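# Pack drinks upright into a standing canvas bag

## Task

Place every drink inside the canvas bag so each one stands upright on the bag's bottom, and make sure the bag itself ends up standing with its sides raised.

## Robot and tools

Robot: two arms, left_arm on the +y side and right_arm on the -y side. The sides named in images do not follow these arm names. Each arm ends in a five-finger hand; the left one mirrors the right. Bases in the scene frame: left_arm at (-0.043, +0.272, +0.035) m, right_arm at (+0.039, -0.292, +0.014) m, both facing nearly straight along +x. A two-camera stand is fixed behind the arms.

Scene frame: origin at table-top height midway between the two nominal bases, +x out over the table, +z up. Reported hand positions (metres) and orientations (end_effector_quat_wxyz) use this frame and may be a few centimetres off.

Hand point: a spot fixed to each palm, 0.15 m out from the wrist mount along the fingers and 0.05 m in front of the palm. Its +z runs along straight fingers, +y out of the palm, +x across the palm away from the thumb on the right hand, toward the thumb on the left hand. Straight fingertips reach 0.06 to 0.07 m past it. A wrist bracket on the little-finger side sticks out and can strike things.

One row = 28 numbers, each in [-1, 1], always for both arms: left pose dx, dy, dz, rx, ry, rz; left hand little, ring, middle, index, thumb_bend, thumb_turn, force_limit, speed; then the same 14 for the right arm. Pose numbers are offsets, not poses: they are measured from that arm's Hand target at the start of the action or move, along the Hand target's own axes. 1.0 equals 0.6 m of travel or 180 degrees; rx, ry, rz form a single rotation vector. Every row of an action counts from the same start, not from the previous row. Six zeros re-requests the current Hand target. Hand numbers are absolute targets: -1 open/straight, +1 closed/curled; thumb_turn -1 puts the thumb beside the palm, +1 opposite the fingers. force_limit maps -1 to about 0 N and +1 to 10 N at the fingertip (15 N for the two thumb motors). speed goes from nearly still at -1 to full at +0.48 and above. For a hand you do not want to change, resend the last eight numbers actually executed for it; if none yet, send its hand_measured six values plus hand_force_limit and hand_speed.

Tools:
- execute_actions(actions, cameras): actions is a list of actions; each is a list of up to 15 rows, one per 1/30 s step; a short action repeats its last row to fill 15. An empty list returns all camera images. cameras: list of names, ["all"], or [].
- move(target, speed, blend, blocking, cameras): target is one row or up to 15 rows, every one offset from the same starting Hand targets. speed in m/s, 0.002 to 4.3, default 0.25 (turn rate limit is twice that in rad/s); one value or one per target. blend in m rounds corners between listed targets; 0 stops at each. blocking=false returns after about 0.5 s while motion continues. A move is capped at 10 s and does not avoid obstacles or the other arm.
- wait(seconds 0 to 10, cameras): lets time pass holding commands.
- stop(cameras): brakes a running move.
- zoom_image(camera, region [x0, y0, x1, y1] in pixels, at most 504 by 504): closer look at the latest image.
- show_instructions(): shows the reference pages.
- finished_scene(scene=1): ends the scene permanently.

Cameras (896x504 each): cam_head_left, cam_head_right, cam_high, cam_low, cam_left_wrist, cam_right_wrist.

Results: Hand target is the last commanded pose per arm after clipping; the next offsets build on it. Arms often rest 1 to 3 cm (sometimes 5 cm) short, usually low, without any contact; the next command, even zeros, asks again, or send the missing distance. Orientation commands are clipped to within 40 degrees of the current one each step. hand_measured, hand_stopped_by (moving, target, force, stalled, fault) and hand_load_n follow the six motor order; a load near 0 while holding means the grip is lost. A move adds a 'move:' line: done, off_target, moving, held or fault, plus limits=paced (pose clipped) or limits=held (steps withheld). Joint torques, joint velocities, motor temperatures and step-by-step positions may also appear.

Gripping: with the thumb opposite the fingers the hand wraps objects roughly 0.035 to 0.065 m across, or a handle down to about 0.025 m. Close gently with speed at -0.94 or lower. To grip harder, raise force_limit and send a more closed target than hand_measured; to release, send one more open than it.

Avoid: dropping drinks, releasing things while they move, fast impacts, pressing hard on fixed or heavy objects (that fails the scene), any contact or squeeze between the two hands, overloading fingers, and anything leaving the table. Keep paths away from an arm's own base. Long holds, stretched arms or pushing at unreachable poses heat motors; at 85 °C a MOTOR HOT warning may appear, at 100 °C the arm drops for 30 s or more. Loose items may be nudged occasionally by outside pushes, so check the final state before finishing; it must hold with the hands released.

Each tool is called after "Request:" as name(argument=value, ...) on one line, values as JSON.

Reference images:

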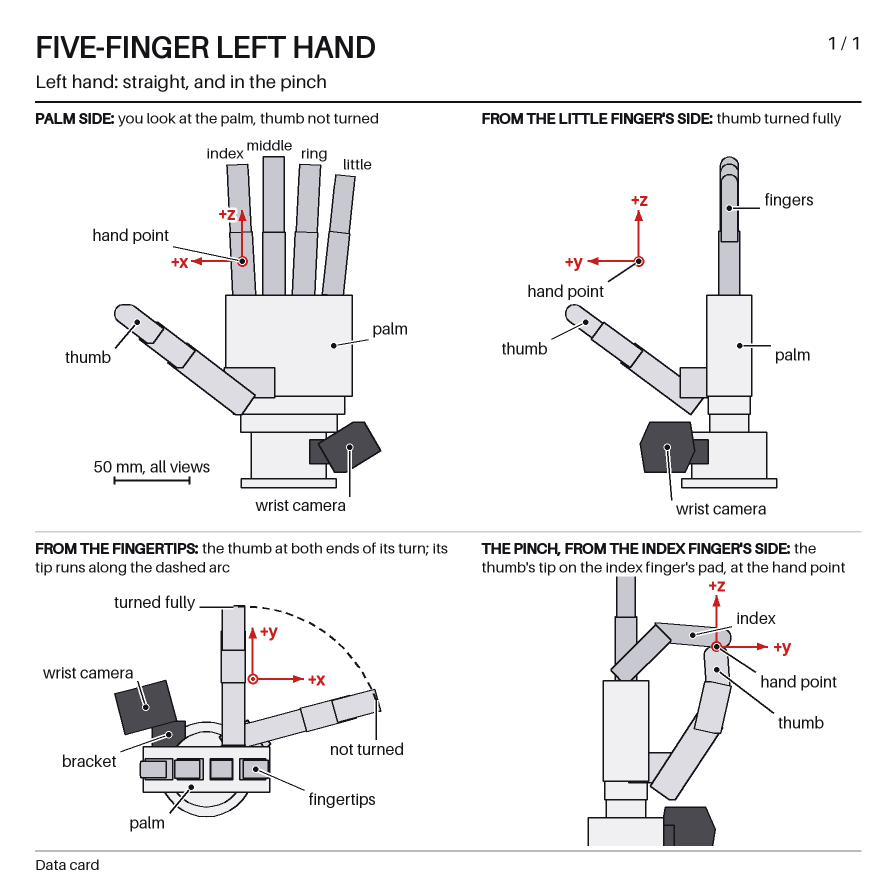

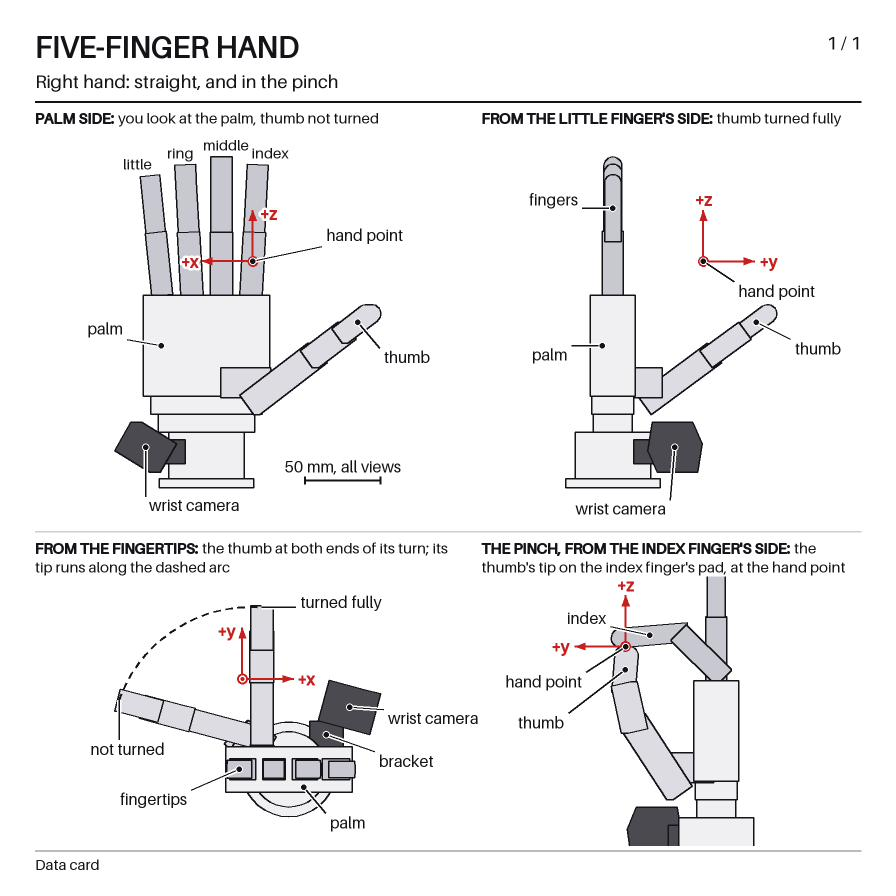

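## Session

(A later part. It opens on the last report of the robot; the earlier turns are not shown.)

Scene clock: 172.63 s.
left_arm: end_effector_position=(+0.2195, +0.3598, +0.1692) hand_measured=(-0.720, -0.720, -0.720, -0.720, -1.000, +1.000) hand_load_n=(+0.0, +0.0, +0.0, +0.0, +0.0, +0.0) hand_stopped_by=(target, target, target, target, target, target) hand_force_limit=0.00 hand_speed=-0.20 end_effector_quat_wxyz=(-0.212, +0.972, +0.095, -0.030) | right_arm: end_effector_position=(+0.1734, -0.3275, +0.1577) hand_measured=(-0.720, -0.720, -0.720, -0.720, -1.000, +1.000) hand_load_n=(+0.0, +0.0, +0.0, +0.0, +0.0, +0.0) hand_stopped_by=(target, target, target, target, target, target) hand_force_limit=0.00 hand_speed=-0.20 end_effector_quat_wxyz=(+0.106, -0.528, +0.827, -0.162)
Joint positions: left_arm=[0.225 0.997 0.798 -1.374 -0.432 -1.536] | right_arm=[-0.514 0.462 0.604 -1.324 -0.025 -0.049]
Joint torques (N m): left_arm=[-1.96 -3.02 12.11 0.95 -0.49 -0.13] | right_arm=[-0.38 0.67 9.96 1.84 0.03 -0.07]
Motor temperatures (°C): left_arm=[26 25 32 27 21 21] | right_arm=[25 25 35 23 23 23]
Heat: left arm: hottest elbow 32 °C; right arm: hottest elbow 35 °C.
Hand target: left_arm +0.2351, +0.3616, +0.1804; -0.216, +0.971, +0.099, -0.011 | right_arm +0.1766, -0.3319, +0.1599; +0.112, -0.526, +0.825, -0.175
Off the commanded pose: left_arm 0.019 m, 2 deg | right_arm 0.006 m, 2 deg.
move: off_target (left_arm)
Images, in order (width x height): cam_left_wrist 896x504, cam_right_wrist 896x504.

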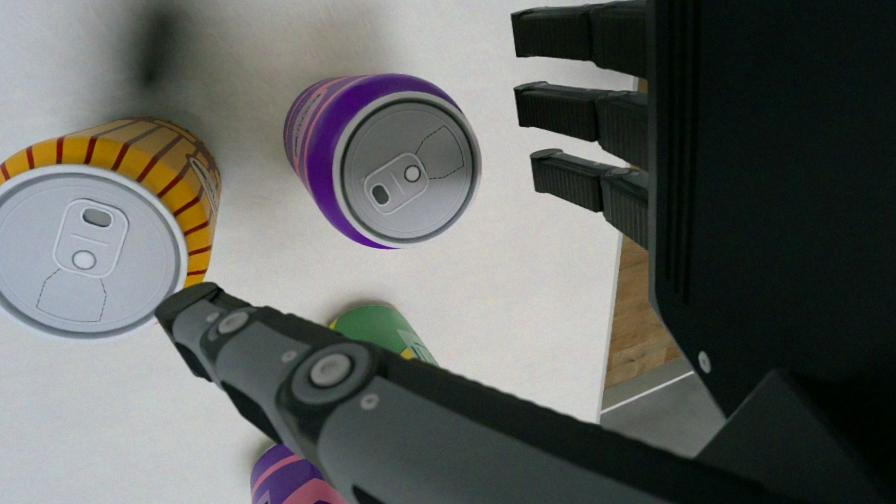

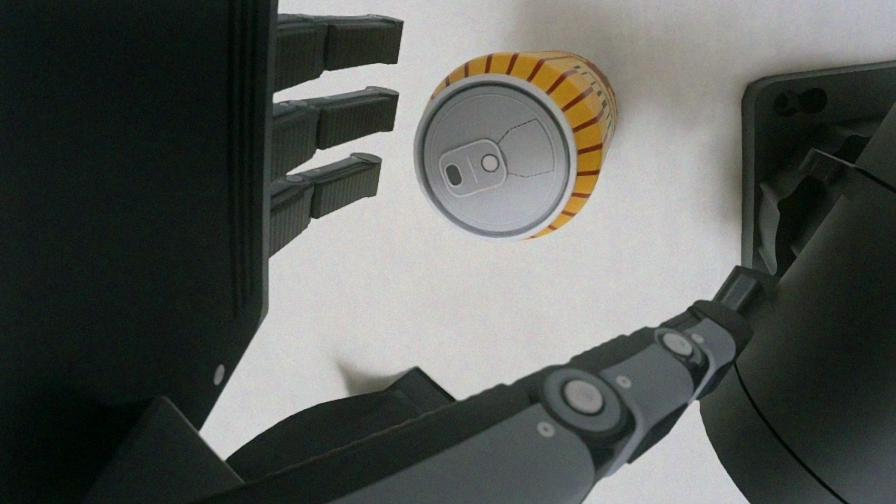

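Request:
move(target=[[0.0,0.0135,0.0488,0,0,0,-0.72,-0.72,-0.72,-0.72,-1,1,0,-0.2,0.01,0.0203,0.0457,0,0,0,-0.72,-0.72,-0.72,-0.72,-1,1,0,-0.2]], speed=0.1, cameras=["cam_left_wrist","cam_right_wrist"])

Scene clock: 175.23 s.
left_arm: end_effector_position=(+0.2331, +0.3636, +0.1526) hand_measured=(-0.720, -0.720, -0.720, -0.720, -1.000, +1.000) hand_load_n=(+0.0, +0.0, +0.0, +0.0, +0.0, +0.0) hand_stopped_by=(target, target, target, target, target, target) hand_force_limit=0.00 hand_speed=-0.20 end_effector_quat_wxyz=(-0.215, +0.971, +0.099, -0.010) | right_arm: end_effector_position=(+0.1708, -0.3323, +0.1277) hand_measured=(-0.720, -0.720, -0.720, -0.720, -1.000, +1.000) hand_load_n=(+0.0, +0.0, +0.0, +0.0, +0.0, +0.0) hand_stopped_by=(target, target, target, target, target, target) hand_force_limit=0.00 hand_speed=-0.20 end_effector_quat_wxyz=(+0.107, -0.528, +0.827, -0.161)
Joint positions: left_arm=[0.227 1.019 0.763 -1.276 -0.432 -1.534] | right_arm=[-0.564 0.451 0.523 -1.256 -0.046 -0.095]
Joint torques (N m): left_arm=[-0.73 -3.25 9.16 1.03 -0.48 0.03] | right_arm=[-1.55 0.97 10.03 1.92 0 -0.04]
Heat: left arm: hottest elbow 32 °C; right arm: hottest elbow 35 °C.
Hand target: left_arm +0.2349, +0.3668, +0.1505; -0.216, +0.971, +0.099, -0.011 | right_arm +0.1741, -0.3372, +0.1299; +0.112, -0.526, +0.825, -0.174
Off the commanded pose: left_arm 0.004 m, 0 deg | right_arm 0.006 m, 2 deg.
move: done
Images, in order (width x height): cam_left_wrist 896x504, cam_right_wrist 896x504.

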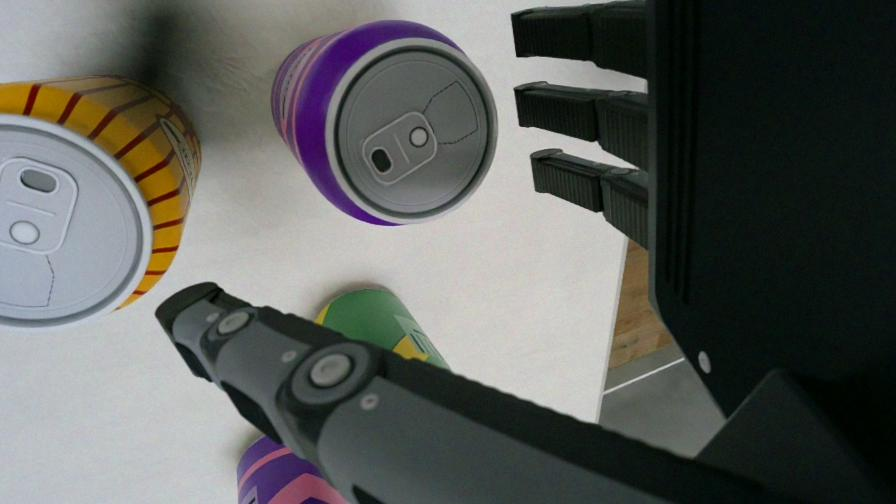

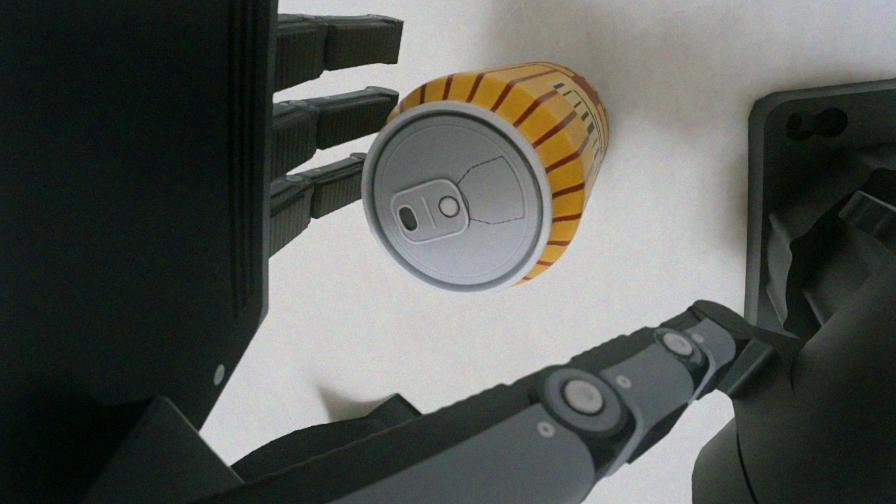

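Request:
move(target=[[-0.0233,-0.0093,0.0408,0,0,0,-0.72,-0.72,-0.72,-0.72,-1,1,0,-0.2,0.0,0.0227,0.09,0,0,0,-0.72,-0.72,-0.72,-0.72,-1,1,0,-0.2]], speed=0.07, cameras=["cam_left_wrist","cam_right_wrist","cam_low"])

Scene clock: 179.80 s.
left_arm: end_effector_position=(+0.2167, +0.3765, +0.1275) hand_measured=(-0.720, -0.720, -0.720, -0.720, -1.000, +1.000) hand_load_n=(+0.0, +0.0, +0.0, +0.0, +0.0, +0.0) hand_stopped_by=(target, target, target, target, target, target) hand_force_limit=0.00 hand_speed=-0.20 end_effector_quat_wxyz=(-0.215, +0.972, +0.097, -0.020) | right_arm: end_effector_position=(+0.1796, -0.3375, +0.0752) hand_measured=(-0.720, -0.720, -0.720, -0.720, -1.000, +1.000) hand_load_n=(+0.0, +0.0, -0.5, +0.0, +0.0, +0.0) hand_stopped_by=(target, target, target, target, target, target) hand_force_limit=0.00 hand_speed=-0.20 end_effector_quat_wxyz=(+0.112, -0.528, +0.825, -0.170)
Joint positions: left_arm=[0.292 1.013 0.693 -1.202 -0.432 -1.463] | right_arm=[-0.564 0.473 0.387 -1.078 -0.046 -0.095]
Joint torques (N m): left_arm=[-0.67 -4.66 8.88 1.05 -0.34 0.03] | right_arm=[-0.09 2.78 10.09 1.88 0.11 0]
Heat: left arm: hottest elbow 32 °C; right arm: hottest elbow 35 °C.
Hand target: left_arm +0.2184, +0.3791, +0.1303; -0.216, +0.971, +0.099, -0.011 | right_arm +0.1827, -0.3410, +0.0750; +0.112, -0.526, +0.825, -0.174
Off the commanded pose: left_arm 0.004 m, 1 deg | right_arm 0.005 m, 1 deg.
move: done
Images, in order (width x height): cam_low 896x504, cam_left_wrist 896x504, cam_right_wrist 896x504.

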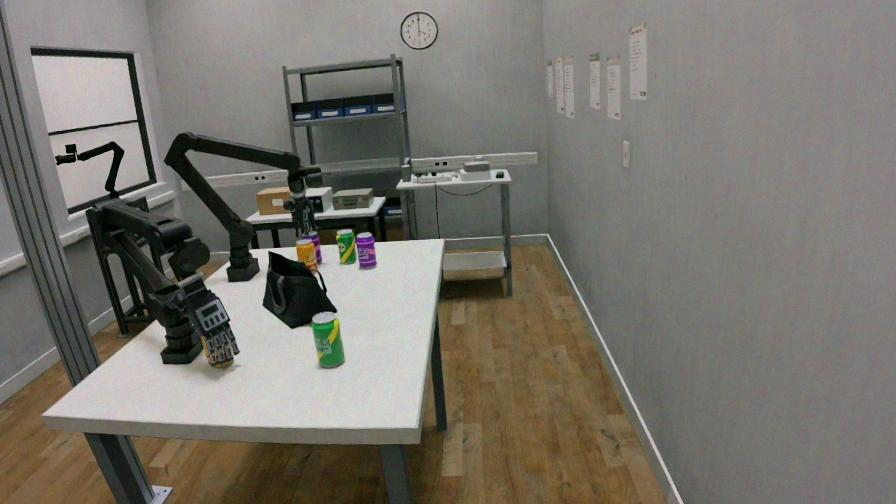

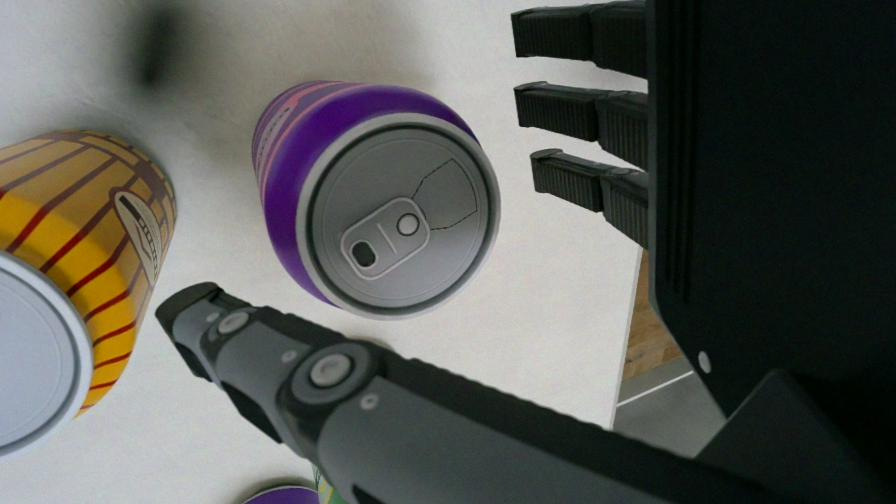

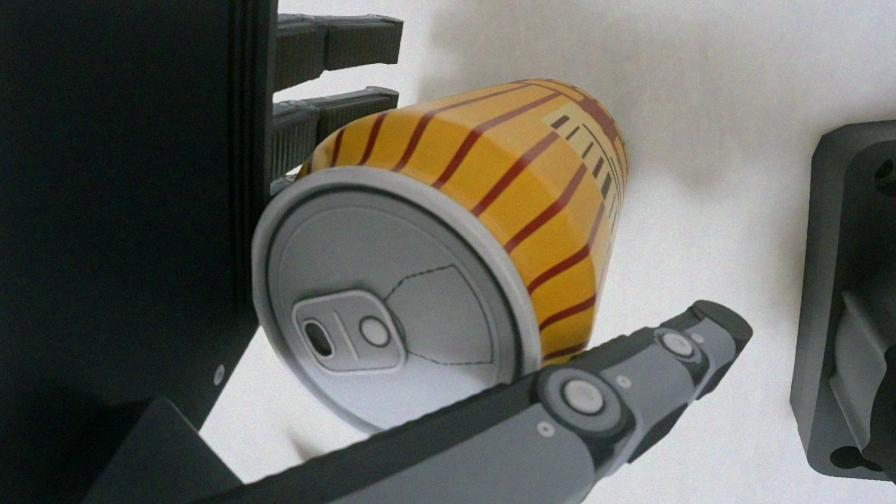

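Request:
move(target=[0, 0.0318, 0.0587, 0, 0, 0, -0.72, -0.72, -0.72, -0.72, -1, 1, 0, -0.2, -0.0083, 0.0041, 0.0091, 0, 0, 0, -0.72, -0.72, -0.72, -0.72, -1, 1, 0, -0.2], speed=0.08, cameras=["cam_left_wrist", "cam_right_wrist"])

Scene clock: 185.97 s.
left_arm: end_effector_position=(+0.2170, +0.3767, +0.0924) hand_measured=(-0.720, -0.720, -0.720, -0.720, -1.000, +1.000) hand_load_n=(+0.0, +0.0, +0.0, +0.0, +0.0, +0.0) hand_stopped_by=(target, target, target, target, target, target) hand_force_limit=0.00 hand_speed=-0.20 end_effector_quat_wxyz=(-0.216, +0.971, +0.099, -0.013) | right_arm: end_effector_position=(+0.1804, -0.3378, +0.0724) hand_measured=(-0.720, -0.720, -0.720, -0.720, -1.000, +1.000) hand_load_n=(+0.0, +0.0, +0.0, +0.0, +0.5, -0.5) hand_stopped_by=(target, target, target, target, target, target) hand_force_limit=0.00 hand_speed=-0.20 end_effector_quat_wxyz=(+0.109, -0.526, +0.826, -0.174)
Joint positions: left_arm=[0.293 1.046 0.613 -1.073 -0.432 -1.463] | right_arm=[-0.55 0.473 0.38 -1.067 -0.032 -0.08]
Joint torques (N m): left_arm=[-1.44 -3.02 8.61 1.11 -0.34 -0.06] | right_arm=[1.67 2.43 9.36 2.07 0.11 0.21]
Heat: left arm: hottest elbow 31 °C; right arm: hottest elbow 34 °C.
Hand target: left_arm +0.2198, +0.3769, +0.0903; -0.216, +0.971, +0.099, -0.011 | right_arm +0.1849, -0.3366, +0.0691; +0.112, -0.526, +0.825, -0.174
Off the commanded pose: left_arm 0.004 m, 0 deg | right_arm 0.006 m, 0 deg.
move: done
Images, in order (width x height): cam_left_wrist 896x504, cam_right_wrist 896x504.

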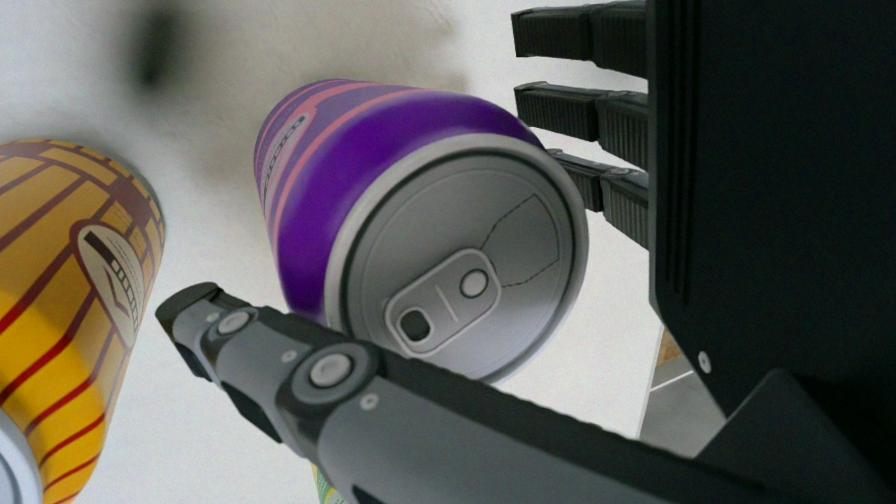

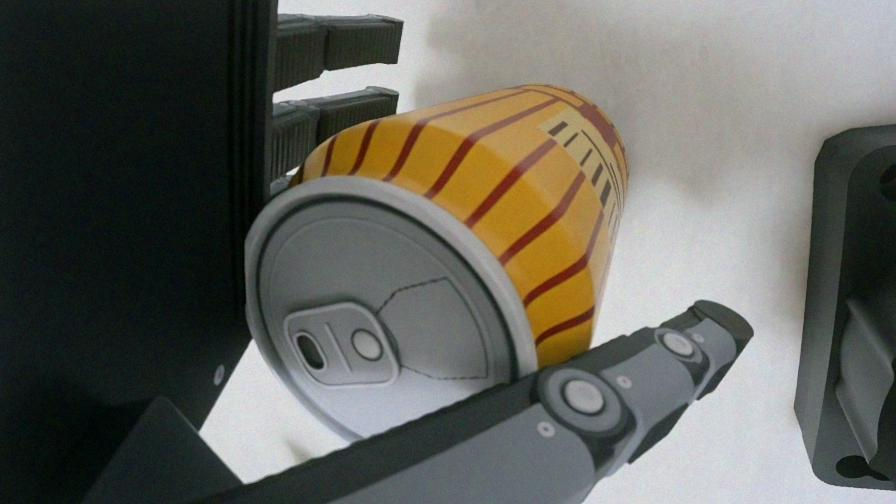

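Request:
move(target=[[0, 0.0095, 0.0212, 0, 0, 0, -0.72, -0.72, -0.72, -0.72, -1, 1, 0, -0.2, -0.005, 0.0027, 0.0061, 0, 0, 0, -0.72, -0.72, -0.72, -0.72, -1, 1, 0, -0.2], [0, 0.0277, 0.013, 0, 0, 0, -0.72, -0.72, -0.72, -0.72, -1, 1, 0, -0.2, -0.005, 0.0178, -0.0008, 0, 0, 0, -0.72, -0.72, -0.72, -0.72, -1, 1, 0, -0.2]], speed=0.06, blend=0.003, cameras=["cam_left_wrist", "cam_right_wrist"])

Scene clock: 188.87 s.
left_arm: end_effector_position=(+0.2207, +0.3687, +0.0794) hand_measured=(-0.720, -0.720, -0.720, -0.720, -1.000, +1.000) hand_load_n=(+0.0, +0.0, +0.0, +0.0, +0.0, +0.0) hand_stopped_by=(target, target, target, target, target, target) hand_force_limit=0.00 hand_speed=-0.20 end_effector_quat_wxyz=(-0.217, +0.971, +0.102, -0.009) | right_arm: end_effector_position=(+0.1816, -0.3361, +0.0724) hand_measured=(-0.720, -0.720, -0.720, -0.720, -1.000, +1.000) hand_load_n=(+0.0, +0.0, +0.0, +0.0, +0.5, -1.0) hand_stopped_by=(target, target, target, target, target, target) hand_force_limit=0.00 hand_speed=-0.20 end_effector_quat_wxyz=(+0.114, -0.523, +0.824, -0.185)
Joint positions: left_arm=[0.256 1.071 0.589 -1.037 -0.435 -1.508] | right_arm=[-0.532 0.441 0.37 -1.064 -0.023 -0.061]
Joint torques (N m): left_arm=[-2.26 -2.9 8.38 0.76 -0.33 -0.13] | right_arm=[2.14 0.97 8.42 0.92 0.14 0.15]
Heat: left arm: hottest elbow 31 °C; right arm: hottest elbow 34 °C.
Hand target: left_arm +0.2225, +0.3654, +0.0764; -0.216, +0.971, +0.099, -0.011 | right_arm +0.1771, -0.3297, +0.0651; +0.112, -0.526, +0.825, -0.175
Off the commanded pose: left_arm 0.005 m, 0 deg | right_arm 0.011 m, 1 deg.
move: off_target (right_arm)
Images, in order (width x height): cam_left_wrist 896x504, cam_right_wrist 896x504.

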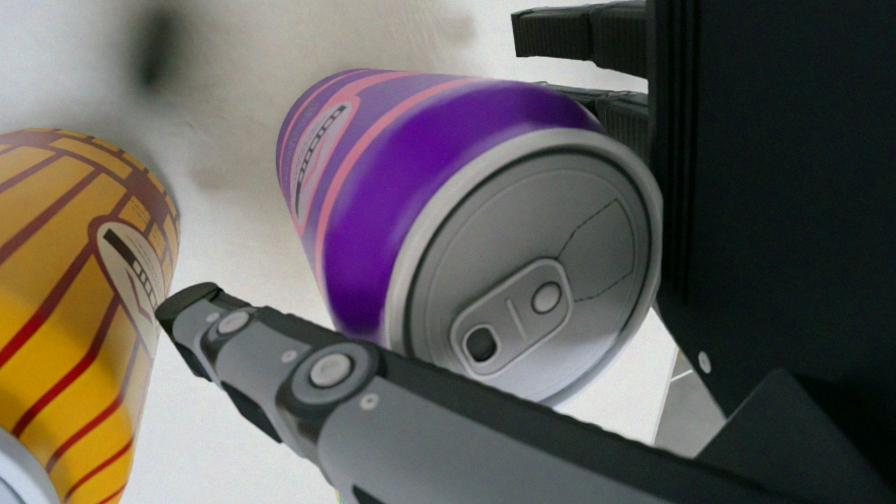

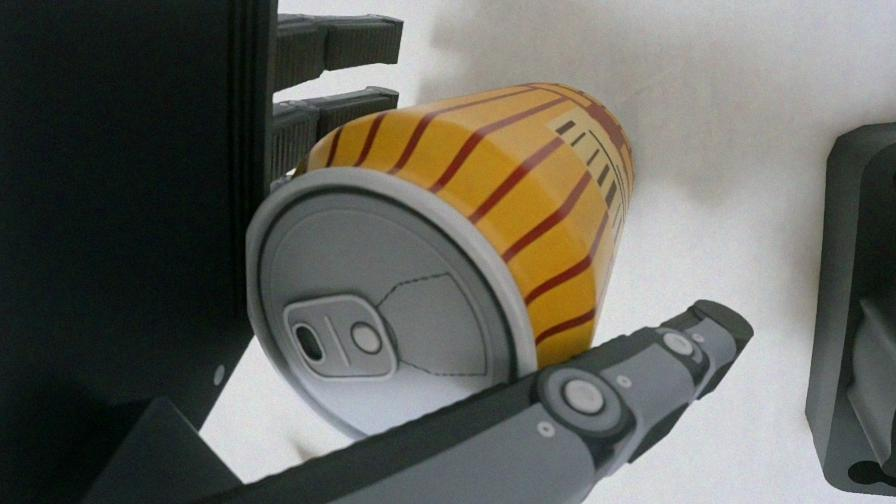

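Request:
move(target=[0, 0, 0, 0, 0, 0, -0.72, -0.72, -0.72, -0.72, 0.3, 1, 0, -0.85, 0, -0.0096, -0.0212, 0, 0, 0, -0.72, -0.72, -0.72, -0.72, -1, 1, 0, -0.2], speed=0.06, cameras=["cam_left_wrist", "cam_right_wrist"])

Scene clock: 194.10 s.
left_arm: end_effector_position=(+0.2212, +0.3672, +0.0794) hand_measured=(-0.720, -0.720, -0.720, -0.720, -0.726, +1.000) hand_load_n=(+0.0, +0.0, +0.0, +0.0, +7.5, +0.5) hand_stopped_by=(target, target, target, target, force, target) hand_force_limit=0.00 hand_speed=-0.85 end_effector_quat_wxyz=(-0.216, +0.971, +0.100, -0.009) | right_arm: end_effector_position=(+0.1773, -0.3330, +0.0719) hand_measured=(-0.720, -0.720, -0.720, -0.720, -1.000, +1.000) hand_load_n=(+0.0, +0.0, +0.0, +0.5, +0.0, +0.0) hand_stopped_by=(target, target, target, target, target, target) hand_force_limit=0.00 hand_speed=-0.20 end_effector_quat_wxyz=(+0.111, -0.522, +0.827, -0.177)
Joint positions: left_arm=[0.252 1.071 0.589 -1.037 -0.433 -1.508] | right_arm=[-0.531 0.436 0.37 -1.085 -0.023 -0.054]
Joint torques (N m): left_arm=[-2.02 -2.96 8.39 0.77 -0.44 -0.12] | right_arm=[2.08 1.55 11.48 0.2 0.12 0.11]
Heat: left arm: hottest elbow 31 °C; right arm: hottest elbow 34 °C.
Hand target: left_arm +0.2226, +0.3654, +0.0764; -0.216, +0.971, +0.099, -0.011 | right_arm +0.1771, -0.3298, +0.0791; +0.112, -0.526, +0.825, -0.175
Off the commanded pose: left_arm 0.004 m, 0 deg | right_arm 0.008 m, 1 deg.
move: done
Images, in order (width x height): cam_left_wrist 896x504, cam_right_wrist 896x504.

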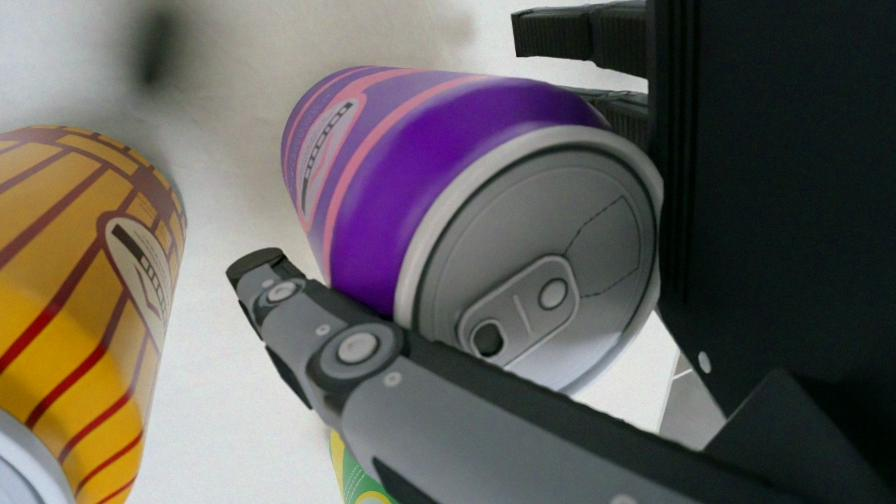

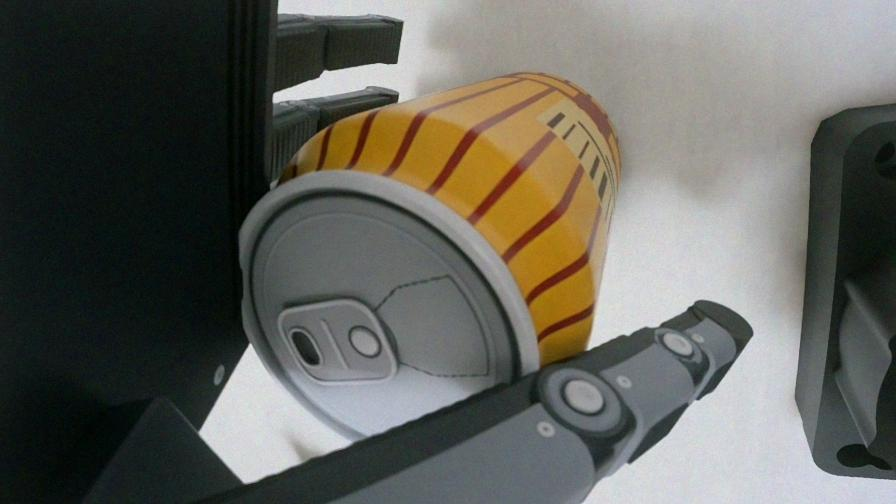

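Request:
move(target=[0, 0, 0, 0, 0, 0, -0.4, -0.4, -0.4, -0.4, 0.3, 1, -0.6, -0.85, 0, -0.0061, 0.0027, 0.0556, 0, 0, -0.6, -0.6, -0.6, -0.6, -1, 1, -0.6, -0.85], speed=0.1, cameras=["cam_left_wrist", "cam_right_wrist"])

Scene clock: 207.90 s.
left_arm: end_effector_position=(+0.2211, +0.3676, +0.0794) hand_measured=(-0.400, -0.400, -0.514, -0.472, -0.726, +1.000) hand_load_n=(+0.0, +0.0, +0.5, +4.0, +9.0, +0.5) hand_stopped_by=(target, target, force, force, force, target) hand_force_limit=-0.60 hand_speed=-0.85 end_effector_quat_wxyz=(-0.217, +0.971, +0.101, -0.009) | right_arm: end_effector_position=(+0.1812, -0.3319, +0.0790) hand_measured=(-0.600, -0.600, -0.600, -0.600, -1.000, +1.000) hand_load_n=(+0.0, +0.0, +0.0, +0.0, +0.0, +0.0) hand_stopped_by=(target, target, target, target, target, target) hand_force_limit=-0.60 hand_speed=-0.85 end_effector_quat_wxyz=(+0.156, -0.513, +0.808, -0.244)
Joint positions: left_arm=[0.252 1.071 0.589 -1.037 -0.435 -1.509] | right_arm=[-0.531 0.225 0.33 -1.09 -0.037 -0.054]
Joint torques (N m): left_arm=[-2.02 -2.96 8.38 0.77 -0.37 -0.12] | right_arm=[0.5 2.26 10.07 1.44 0.01 0.02]
Heat: left arm: hottest elbow 31 °C; right arm: hottest elbow 34 °C.
Hand target: left_arm +0.2225, +0.3654, +0.0764; -0.216, +0.971, +0.099, -0.011 | right_arm +0.1808, -0.3314, +0.0791; +0.158, -0.514, +0.807, -0.246
Off the commanded pose: left_arm 0.004 m, 0 deg | right_arm 0.001 m, 0 deg.
move: done
Images, in order (width x height): cam_left_wrist 896x504, cam_right_wrist 896x504.

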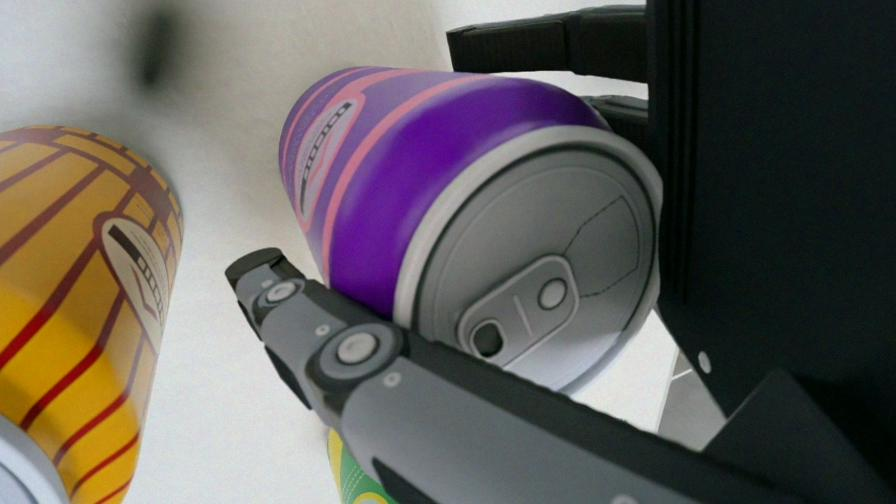

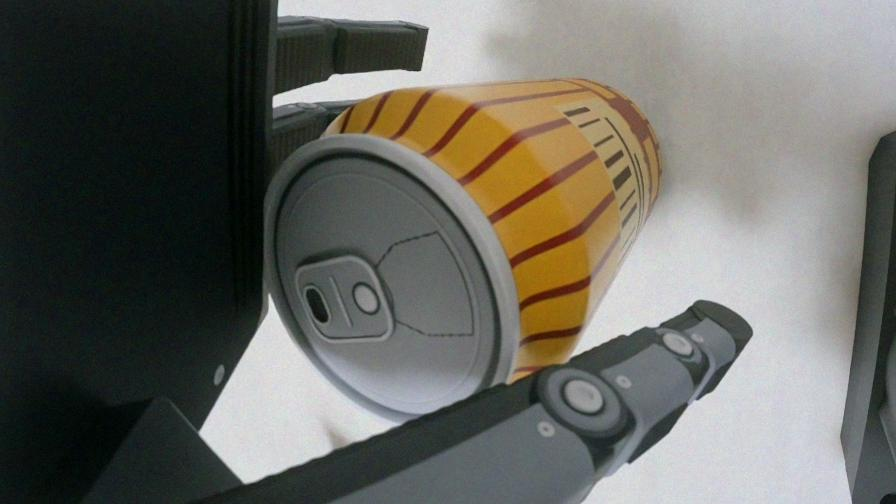

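Request:
move(target=[0, -0.0273, -0.0607, 0, 0, 0, -0.4, -0.4, -0.4, -0.4, 0.3, 1, -0.6, -0.85, 0, 0, 0, 0, 0, 0, -0.6, -0.6, -0.6, -0.6, 0.3, 1, 0, -0.85], speed=0.05, cameras=["cam_left_wrist", "cam_right_wrist", "cam_head_left"])

Scene clock: 211.40 s.
left_arm: end_effector_position=(+0.2045, +0.3631, +0.0969) hand_measured=(-0.400, -0.400, -0.514, -0.472, -0.724, +1.000) hand_load_n=(+0.0, +0.0, +0.0, +0.0, +0.0, +0.0) hand_stopped_by=(target, target, force, force, force, target) hand_force_limit=-0.60 hand_speed=-0.85 end_effector_quat_wxyz=(-0.213, +0.972, +0.098, -0.033) | right_arm: end_effector_position=(+0.1811, -0.3316, +0.0787) hand_measured=(-0.600, -0.600, -0.600, -0.600, -0.526, +1.000) hand_load_n=(+0.0, +0.0, +1.0, +0.0, +7.0, +1.5) hand_stopped_by=(target, target, target, target, force, target) hand_force_limit=0.00 hand_speed=-0.85 end_effector_quat_wxyz=(+0.156, -0.514, +0.808, -0.244)
Joint positions: left_arm=[0.251 1.029 0.619 -1.16 -0.434 -1.515] | right_arm=[-0.531 0.224 0.329 -1.09 -0.039 -0.054]
Joint torques (N m): left_arm=[-2.02 -4.31 12.6 0.08 -0.37 -0.08] | right_arm=[0.21 2.14 10.07 1.24 0.07 0.05]
Heat: left arm: hottest elbow 31 °C; right arm: hottest elbow 34 °C.
Hand target: left_arm +0.2218, +0.3648, +0.1163; -0.216, +0.971, +0.099, -0.011 | right_arm +0.1808, -0.3314, +0.0791; +0.158, -0.514, +0.807, -0.246
Off the commanded pose: left_arm 0.026 m, 3 deg | right_arm 0.001 m, 0 deg.
move: off_target (left_arm)
Images, in order (width x height): cam_head_left 896x504, cam_left_wrist 896x504, cam_right_wrist 896x504.

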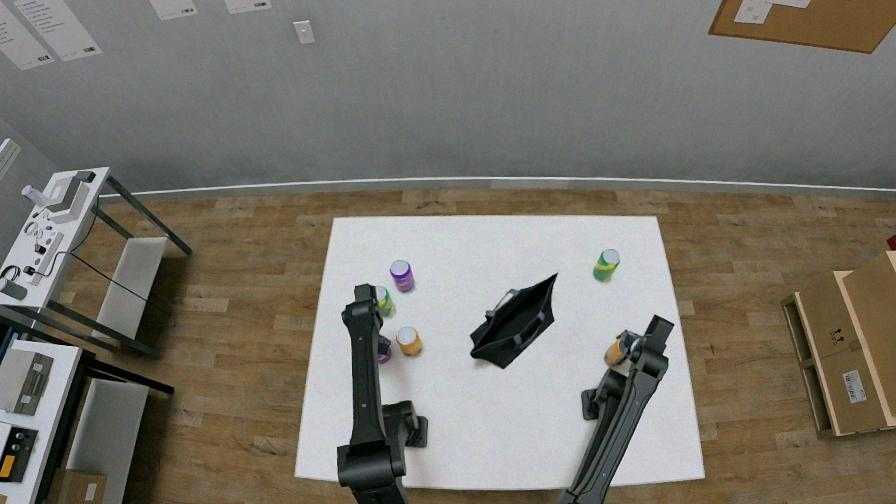

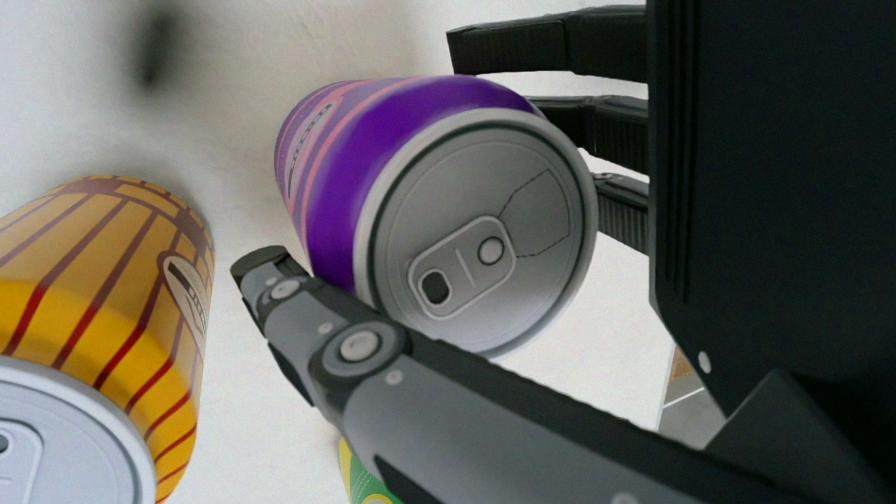

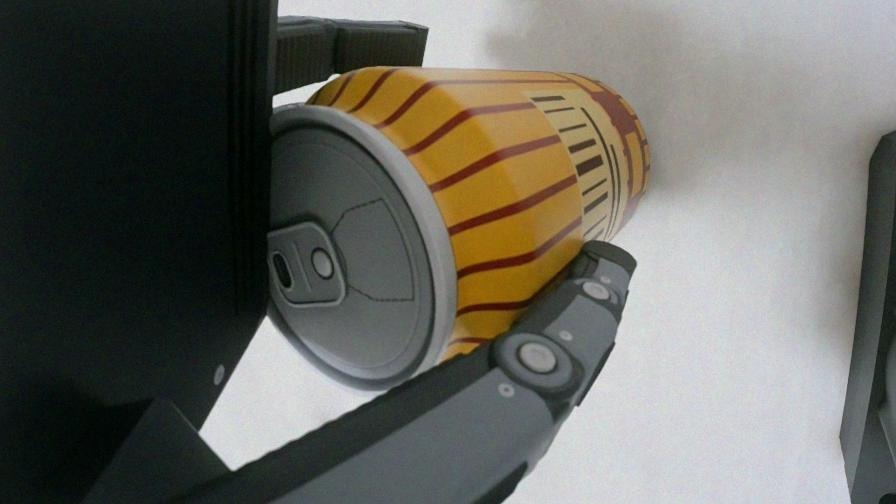

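Request:
move(target=[0, 0.0137, 0.0303, 0.0556, 0, 0, -0.6, -0.6, -0.6, -0.6, -1, 1, -0.6, -0.5, 0, 0, 0, 0, 0, 0, -0.2, -0.2, -0.2, -0.2, 0.3, 1, -0.4, -0.85], speed=0.1, cameras=["cam_left_wrist", "cam_right_wrist"])

Scene clock: 214.03 s.
left_arm: end_effector_position=(+0.2170, +0.3661, +0.0959) hand_measured=(-0.600, -0.600, -0.600, -0.600, -1.000, +1.000) hand_load_n=(-0.5, +0.0, +0.0, +0.0, +0.0, +0.0) hand_stopped_by=(target, target, target, target, target, target) hand_force_limit=-0.60 hand_speed=-0.50 end_effector_quat_wxyz=(-0.298, +0.949, +0.097, -0.023) | right_arm: end_effector_position=(+0.1811, -0.3316, +0.0787) hand_measured=(-0.200, -0.338, -0.492, -0.450, -0.528, +1.000) hand_load_n=(+0.0, +3.0, +2.0, +5.0, +13.0, +2.5) hand_stopped_by=(target, force, force, force, force, target) hand_force_limit=-0.40 hand_speed=-0.85 end_effector_quat_wxyz=(+0.156, -0.514, +0.808, -0.244)
Joint positions: left_arm=[0.109 1.075 0.619 -1.16 -0.606 -1.675] | right_arm=[-0.531 0.224 0.329 -1.09 -0.039 -0.054]
Joint torques (N m): left_arm=[-2.02 -3.08 9.02 0.58 -0.65 -0.14] | right_arm=[0.32 2.61 10.17 1.33 0.05 0.04]
Heat: left arm: hottest elbow 31 °C; right arm: hottest elbow 34 °C.
Hand target: left_arm +0.2222, +0.3651, +0.0964; -0.300, +0.949, +0.098, -0.019 | right_arm +0.1808, -0.3314, +0.0791; +0.158, -0.514, +0.807, -0.246
Off the commanded pose: left_arm 0.005 m, 0 deg | right_arm 0.001 m, 0 deg.
move: done
Images, in order (width x height): cam_left_wrist 896x504, cam_right_wrist 896x504.

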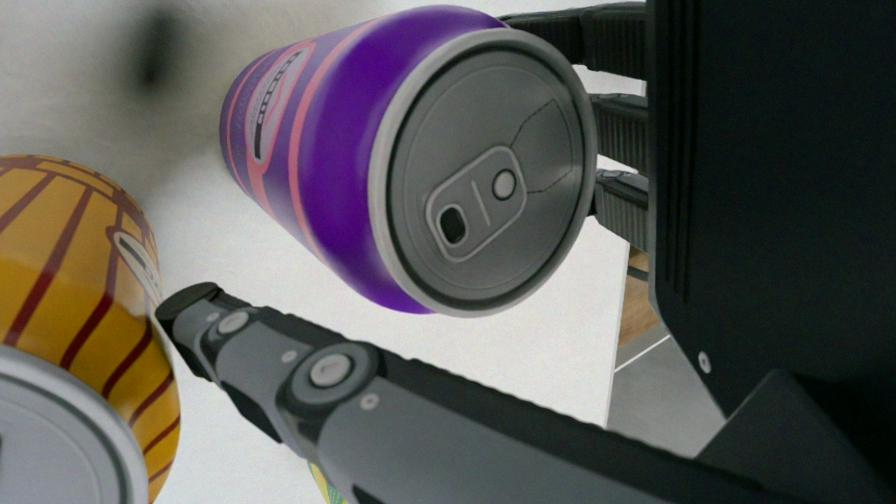

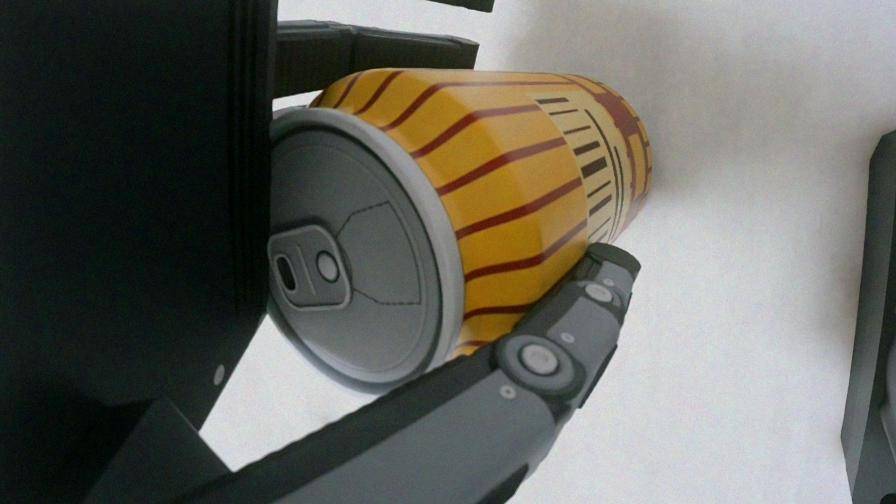

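Request:
move(target=[-0.035, 0.0007, 0.0117, 0, 0, 0, -0.6, -0.6, -0.6, -0.6, -1, 1, -0.6, -0.5, 0, -0.028, -0.0415, 0, 0, 0, -0.2, -0.2, -0.2, -0.2, 0.3, 1, -0.4, -0.85], speed=0.08, cameras=["cam_left_wrist", "cam_right_wrist"])

Scene clock: 217.20 s.
left_arm: end_effector_position=(+0.1990, +0.3642, +0.0877) hand_measured=(-0.600, -0.600, -0.600, -0.600, -1.000, +1.000) hand_load_n=(+0.0, +0.0, +0.0, +0.0, +0.0, +0.0) hand_stopped_by=(target, target, target, target, target, target) hand_force_limit=-0.60 hand_speed=-0.50 end_effector_quat_wxyz=(-0.299, +0.949, +0.096, -0.027) | right_arm: end_effector_position=(+0.1732, -0.3273, +0.0798) hand_measured=(-0.200, -0.338, -0.492, -0.450, -0.528, +1.000) hand_load_n=(+0.0, +3.0, +2.5, +4.5, +13.0, +2.5) hand_stopped_by=(target, force, force, force, force, target) hand_force_limit=-0.40 hand_speed=-0.85 end_effector_quat_wxyz=(+0.148, -0.516, +0.812, -0.228)
Joint positions: left_arm=[0.109 1.036 0.571 -1.16 -0.607 -1.675] | right_arm=[-0.531 0.228 0.341 -1.134 -0.039 -0.054]
Joint torques (N m): left_arm=[-1.44 -4.13 8.16 0.64 -0.65 -0.06] | right_arm=[0.73 4.01 15.6 1.03 0.13 0.03]
Heat: left arm: hottest elbow 31 °C; right arm: hottest elbow 34 °C.
Hand target: left_arm +0.2009, +0.3646, +0.0898; -0.300, +0.949, +0.098, -0.020 | right_arm +0.1807, -0.3314, +0.1091; +0.157, -0.514, +0.807, -0.246
Off the commanded pose: left_arm 0.003 m, 1 deg | right_arm 0.031 m, 2 deg.
move: off_target (right_arm)
Images, in order (width x height): cam_left_wrist 896x504, cam_right_wrist 896x504.

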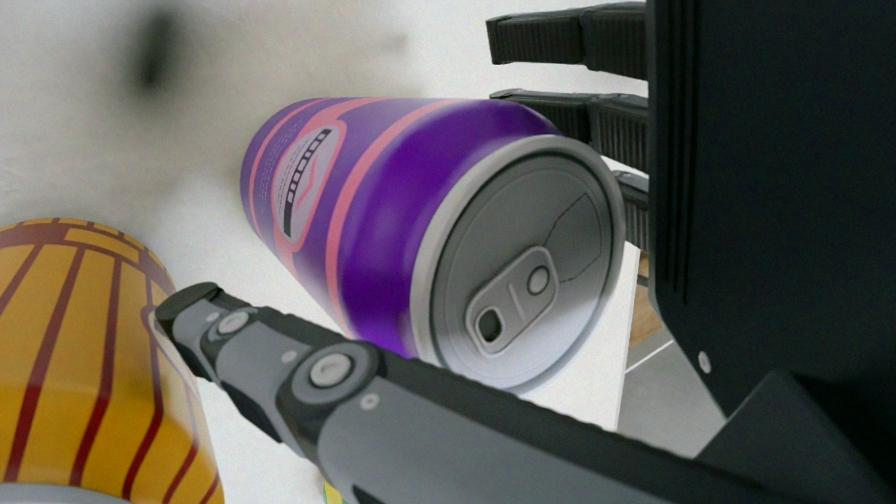

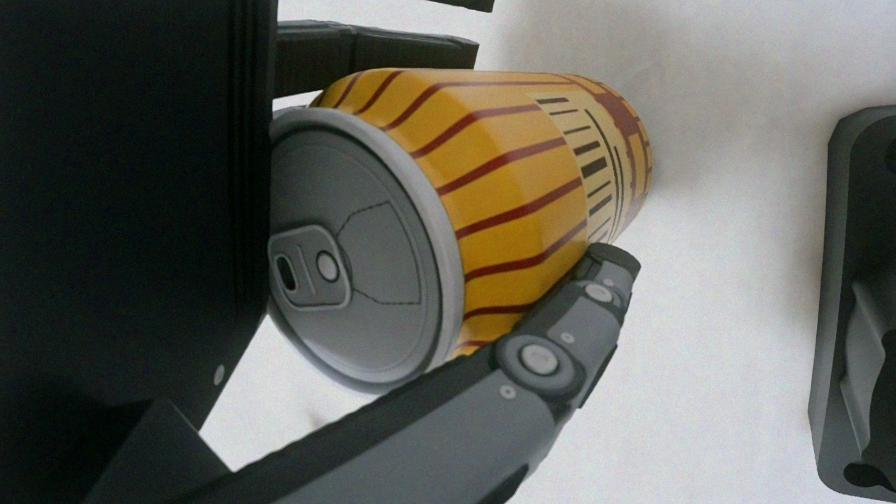

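Request:
move(target=[0, 0, 0, 0, 0, 0, -0.6, -0.6, -0.6, -0.6, 0.3, 1, 0, -0.85, 0, -0.0186, -0.0276, 0, 0, 0, -0.2, -0.2, -0.2, -0.2, 0.3, 1, -0.4, -0.85], speed=0.08, cameras=["cam_left_wrist", "cam_right_wrist"])

Scene clock: 221.30 s.
left_arm: end_effector_position=(+0.1991, +0.3638, +0.0877) hand_measured=(-0.600, -0.600, -0.600, -0.600, -0.476, +1.000) hand_load_n=(+0.0, +0.0, +0.0, +1.0, +7.5, +0.0) hand_stopped_by=(target, target, target, target, force, target) hand_force_limit=0.00 hand_speed=-0.85 end_effector_quat_wxyz=(-0.298, +0.949, +0.096, -0.027) | right_arm: end_effector_position=(+0.1674, -0.3243, +0.0899) hand_measured=(-0.200, -0.338, -0.492, -0.450, -0.528, +1.000) hand_load_n=(+0.0, +3.0, +2.0, +4.5, +13.5, +2.0) hand_stopped_by=(target, force, force, force, force, target) hand_force_limit=-0.40 hand_speed=-0.85 end_effector_quat_wxyz=(+0.140, -0.518, +0.816, -0.215)
Joint positions: left_arm=[0.109 1.035 0.571 -1.16 -0.605 -1.675] | right_arm=[-0.531 0.246 0.376 -1.183 -0.037 -0.054]
Joint torques (N m): left_arm=[-1.44 -4.07 8.16 0.64 -0.74 -0.06] | right_arm=[0.44 3.6 17.13 1.14 0.08 0.11]
Heat: left arm: hottest elbow 30 °C; right arm: hottest elbow 35 °C.
Hand target: left_arm +0.2009, +0.3646, +0.0898; -0.300, +0.949, +0.098, -0.019 | right_arm +0.1807, -0.3315, +0.1292; +0.158, -0.514, +0.807, -0.246
Off the commanded pose: left_arm 0.003 m, 1 deg | right_arm 0.042 m, 4 deg.
move: off_target (right_arm)
Images, in order (width x height): cam_left_wrist 896x504, cam_right_wrist 896x504.

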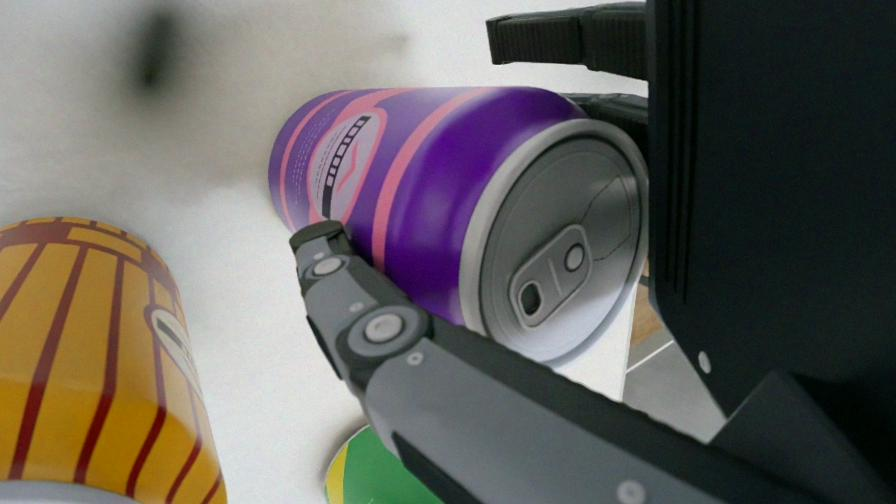

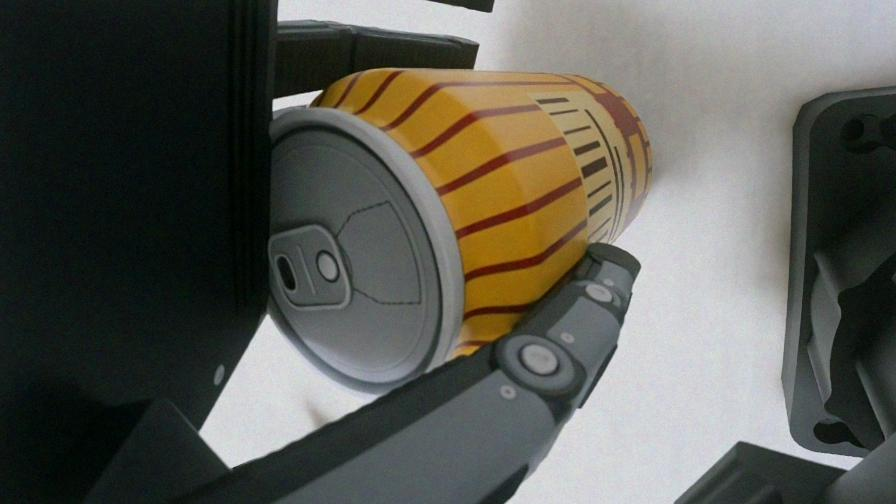

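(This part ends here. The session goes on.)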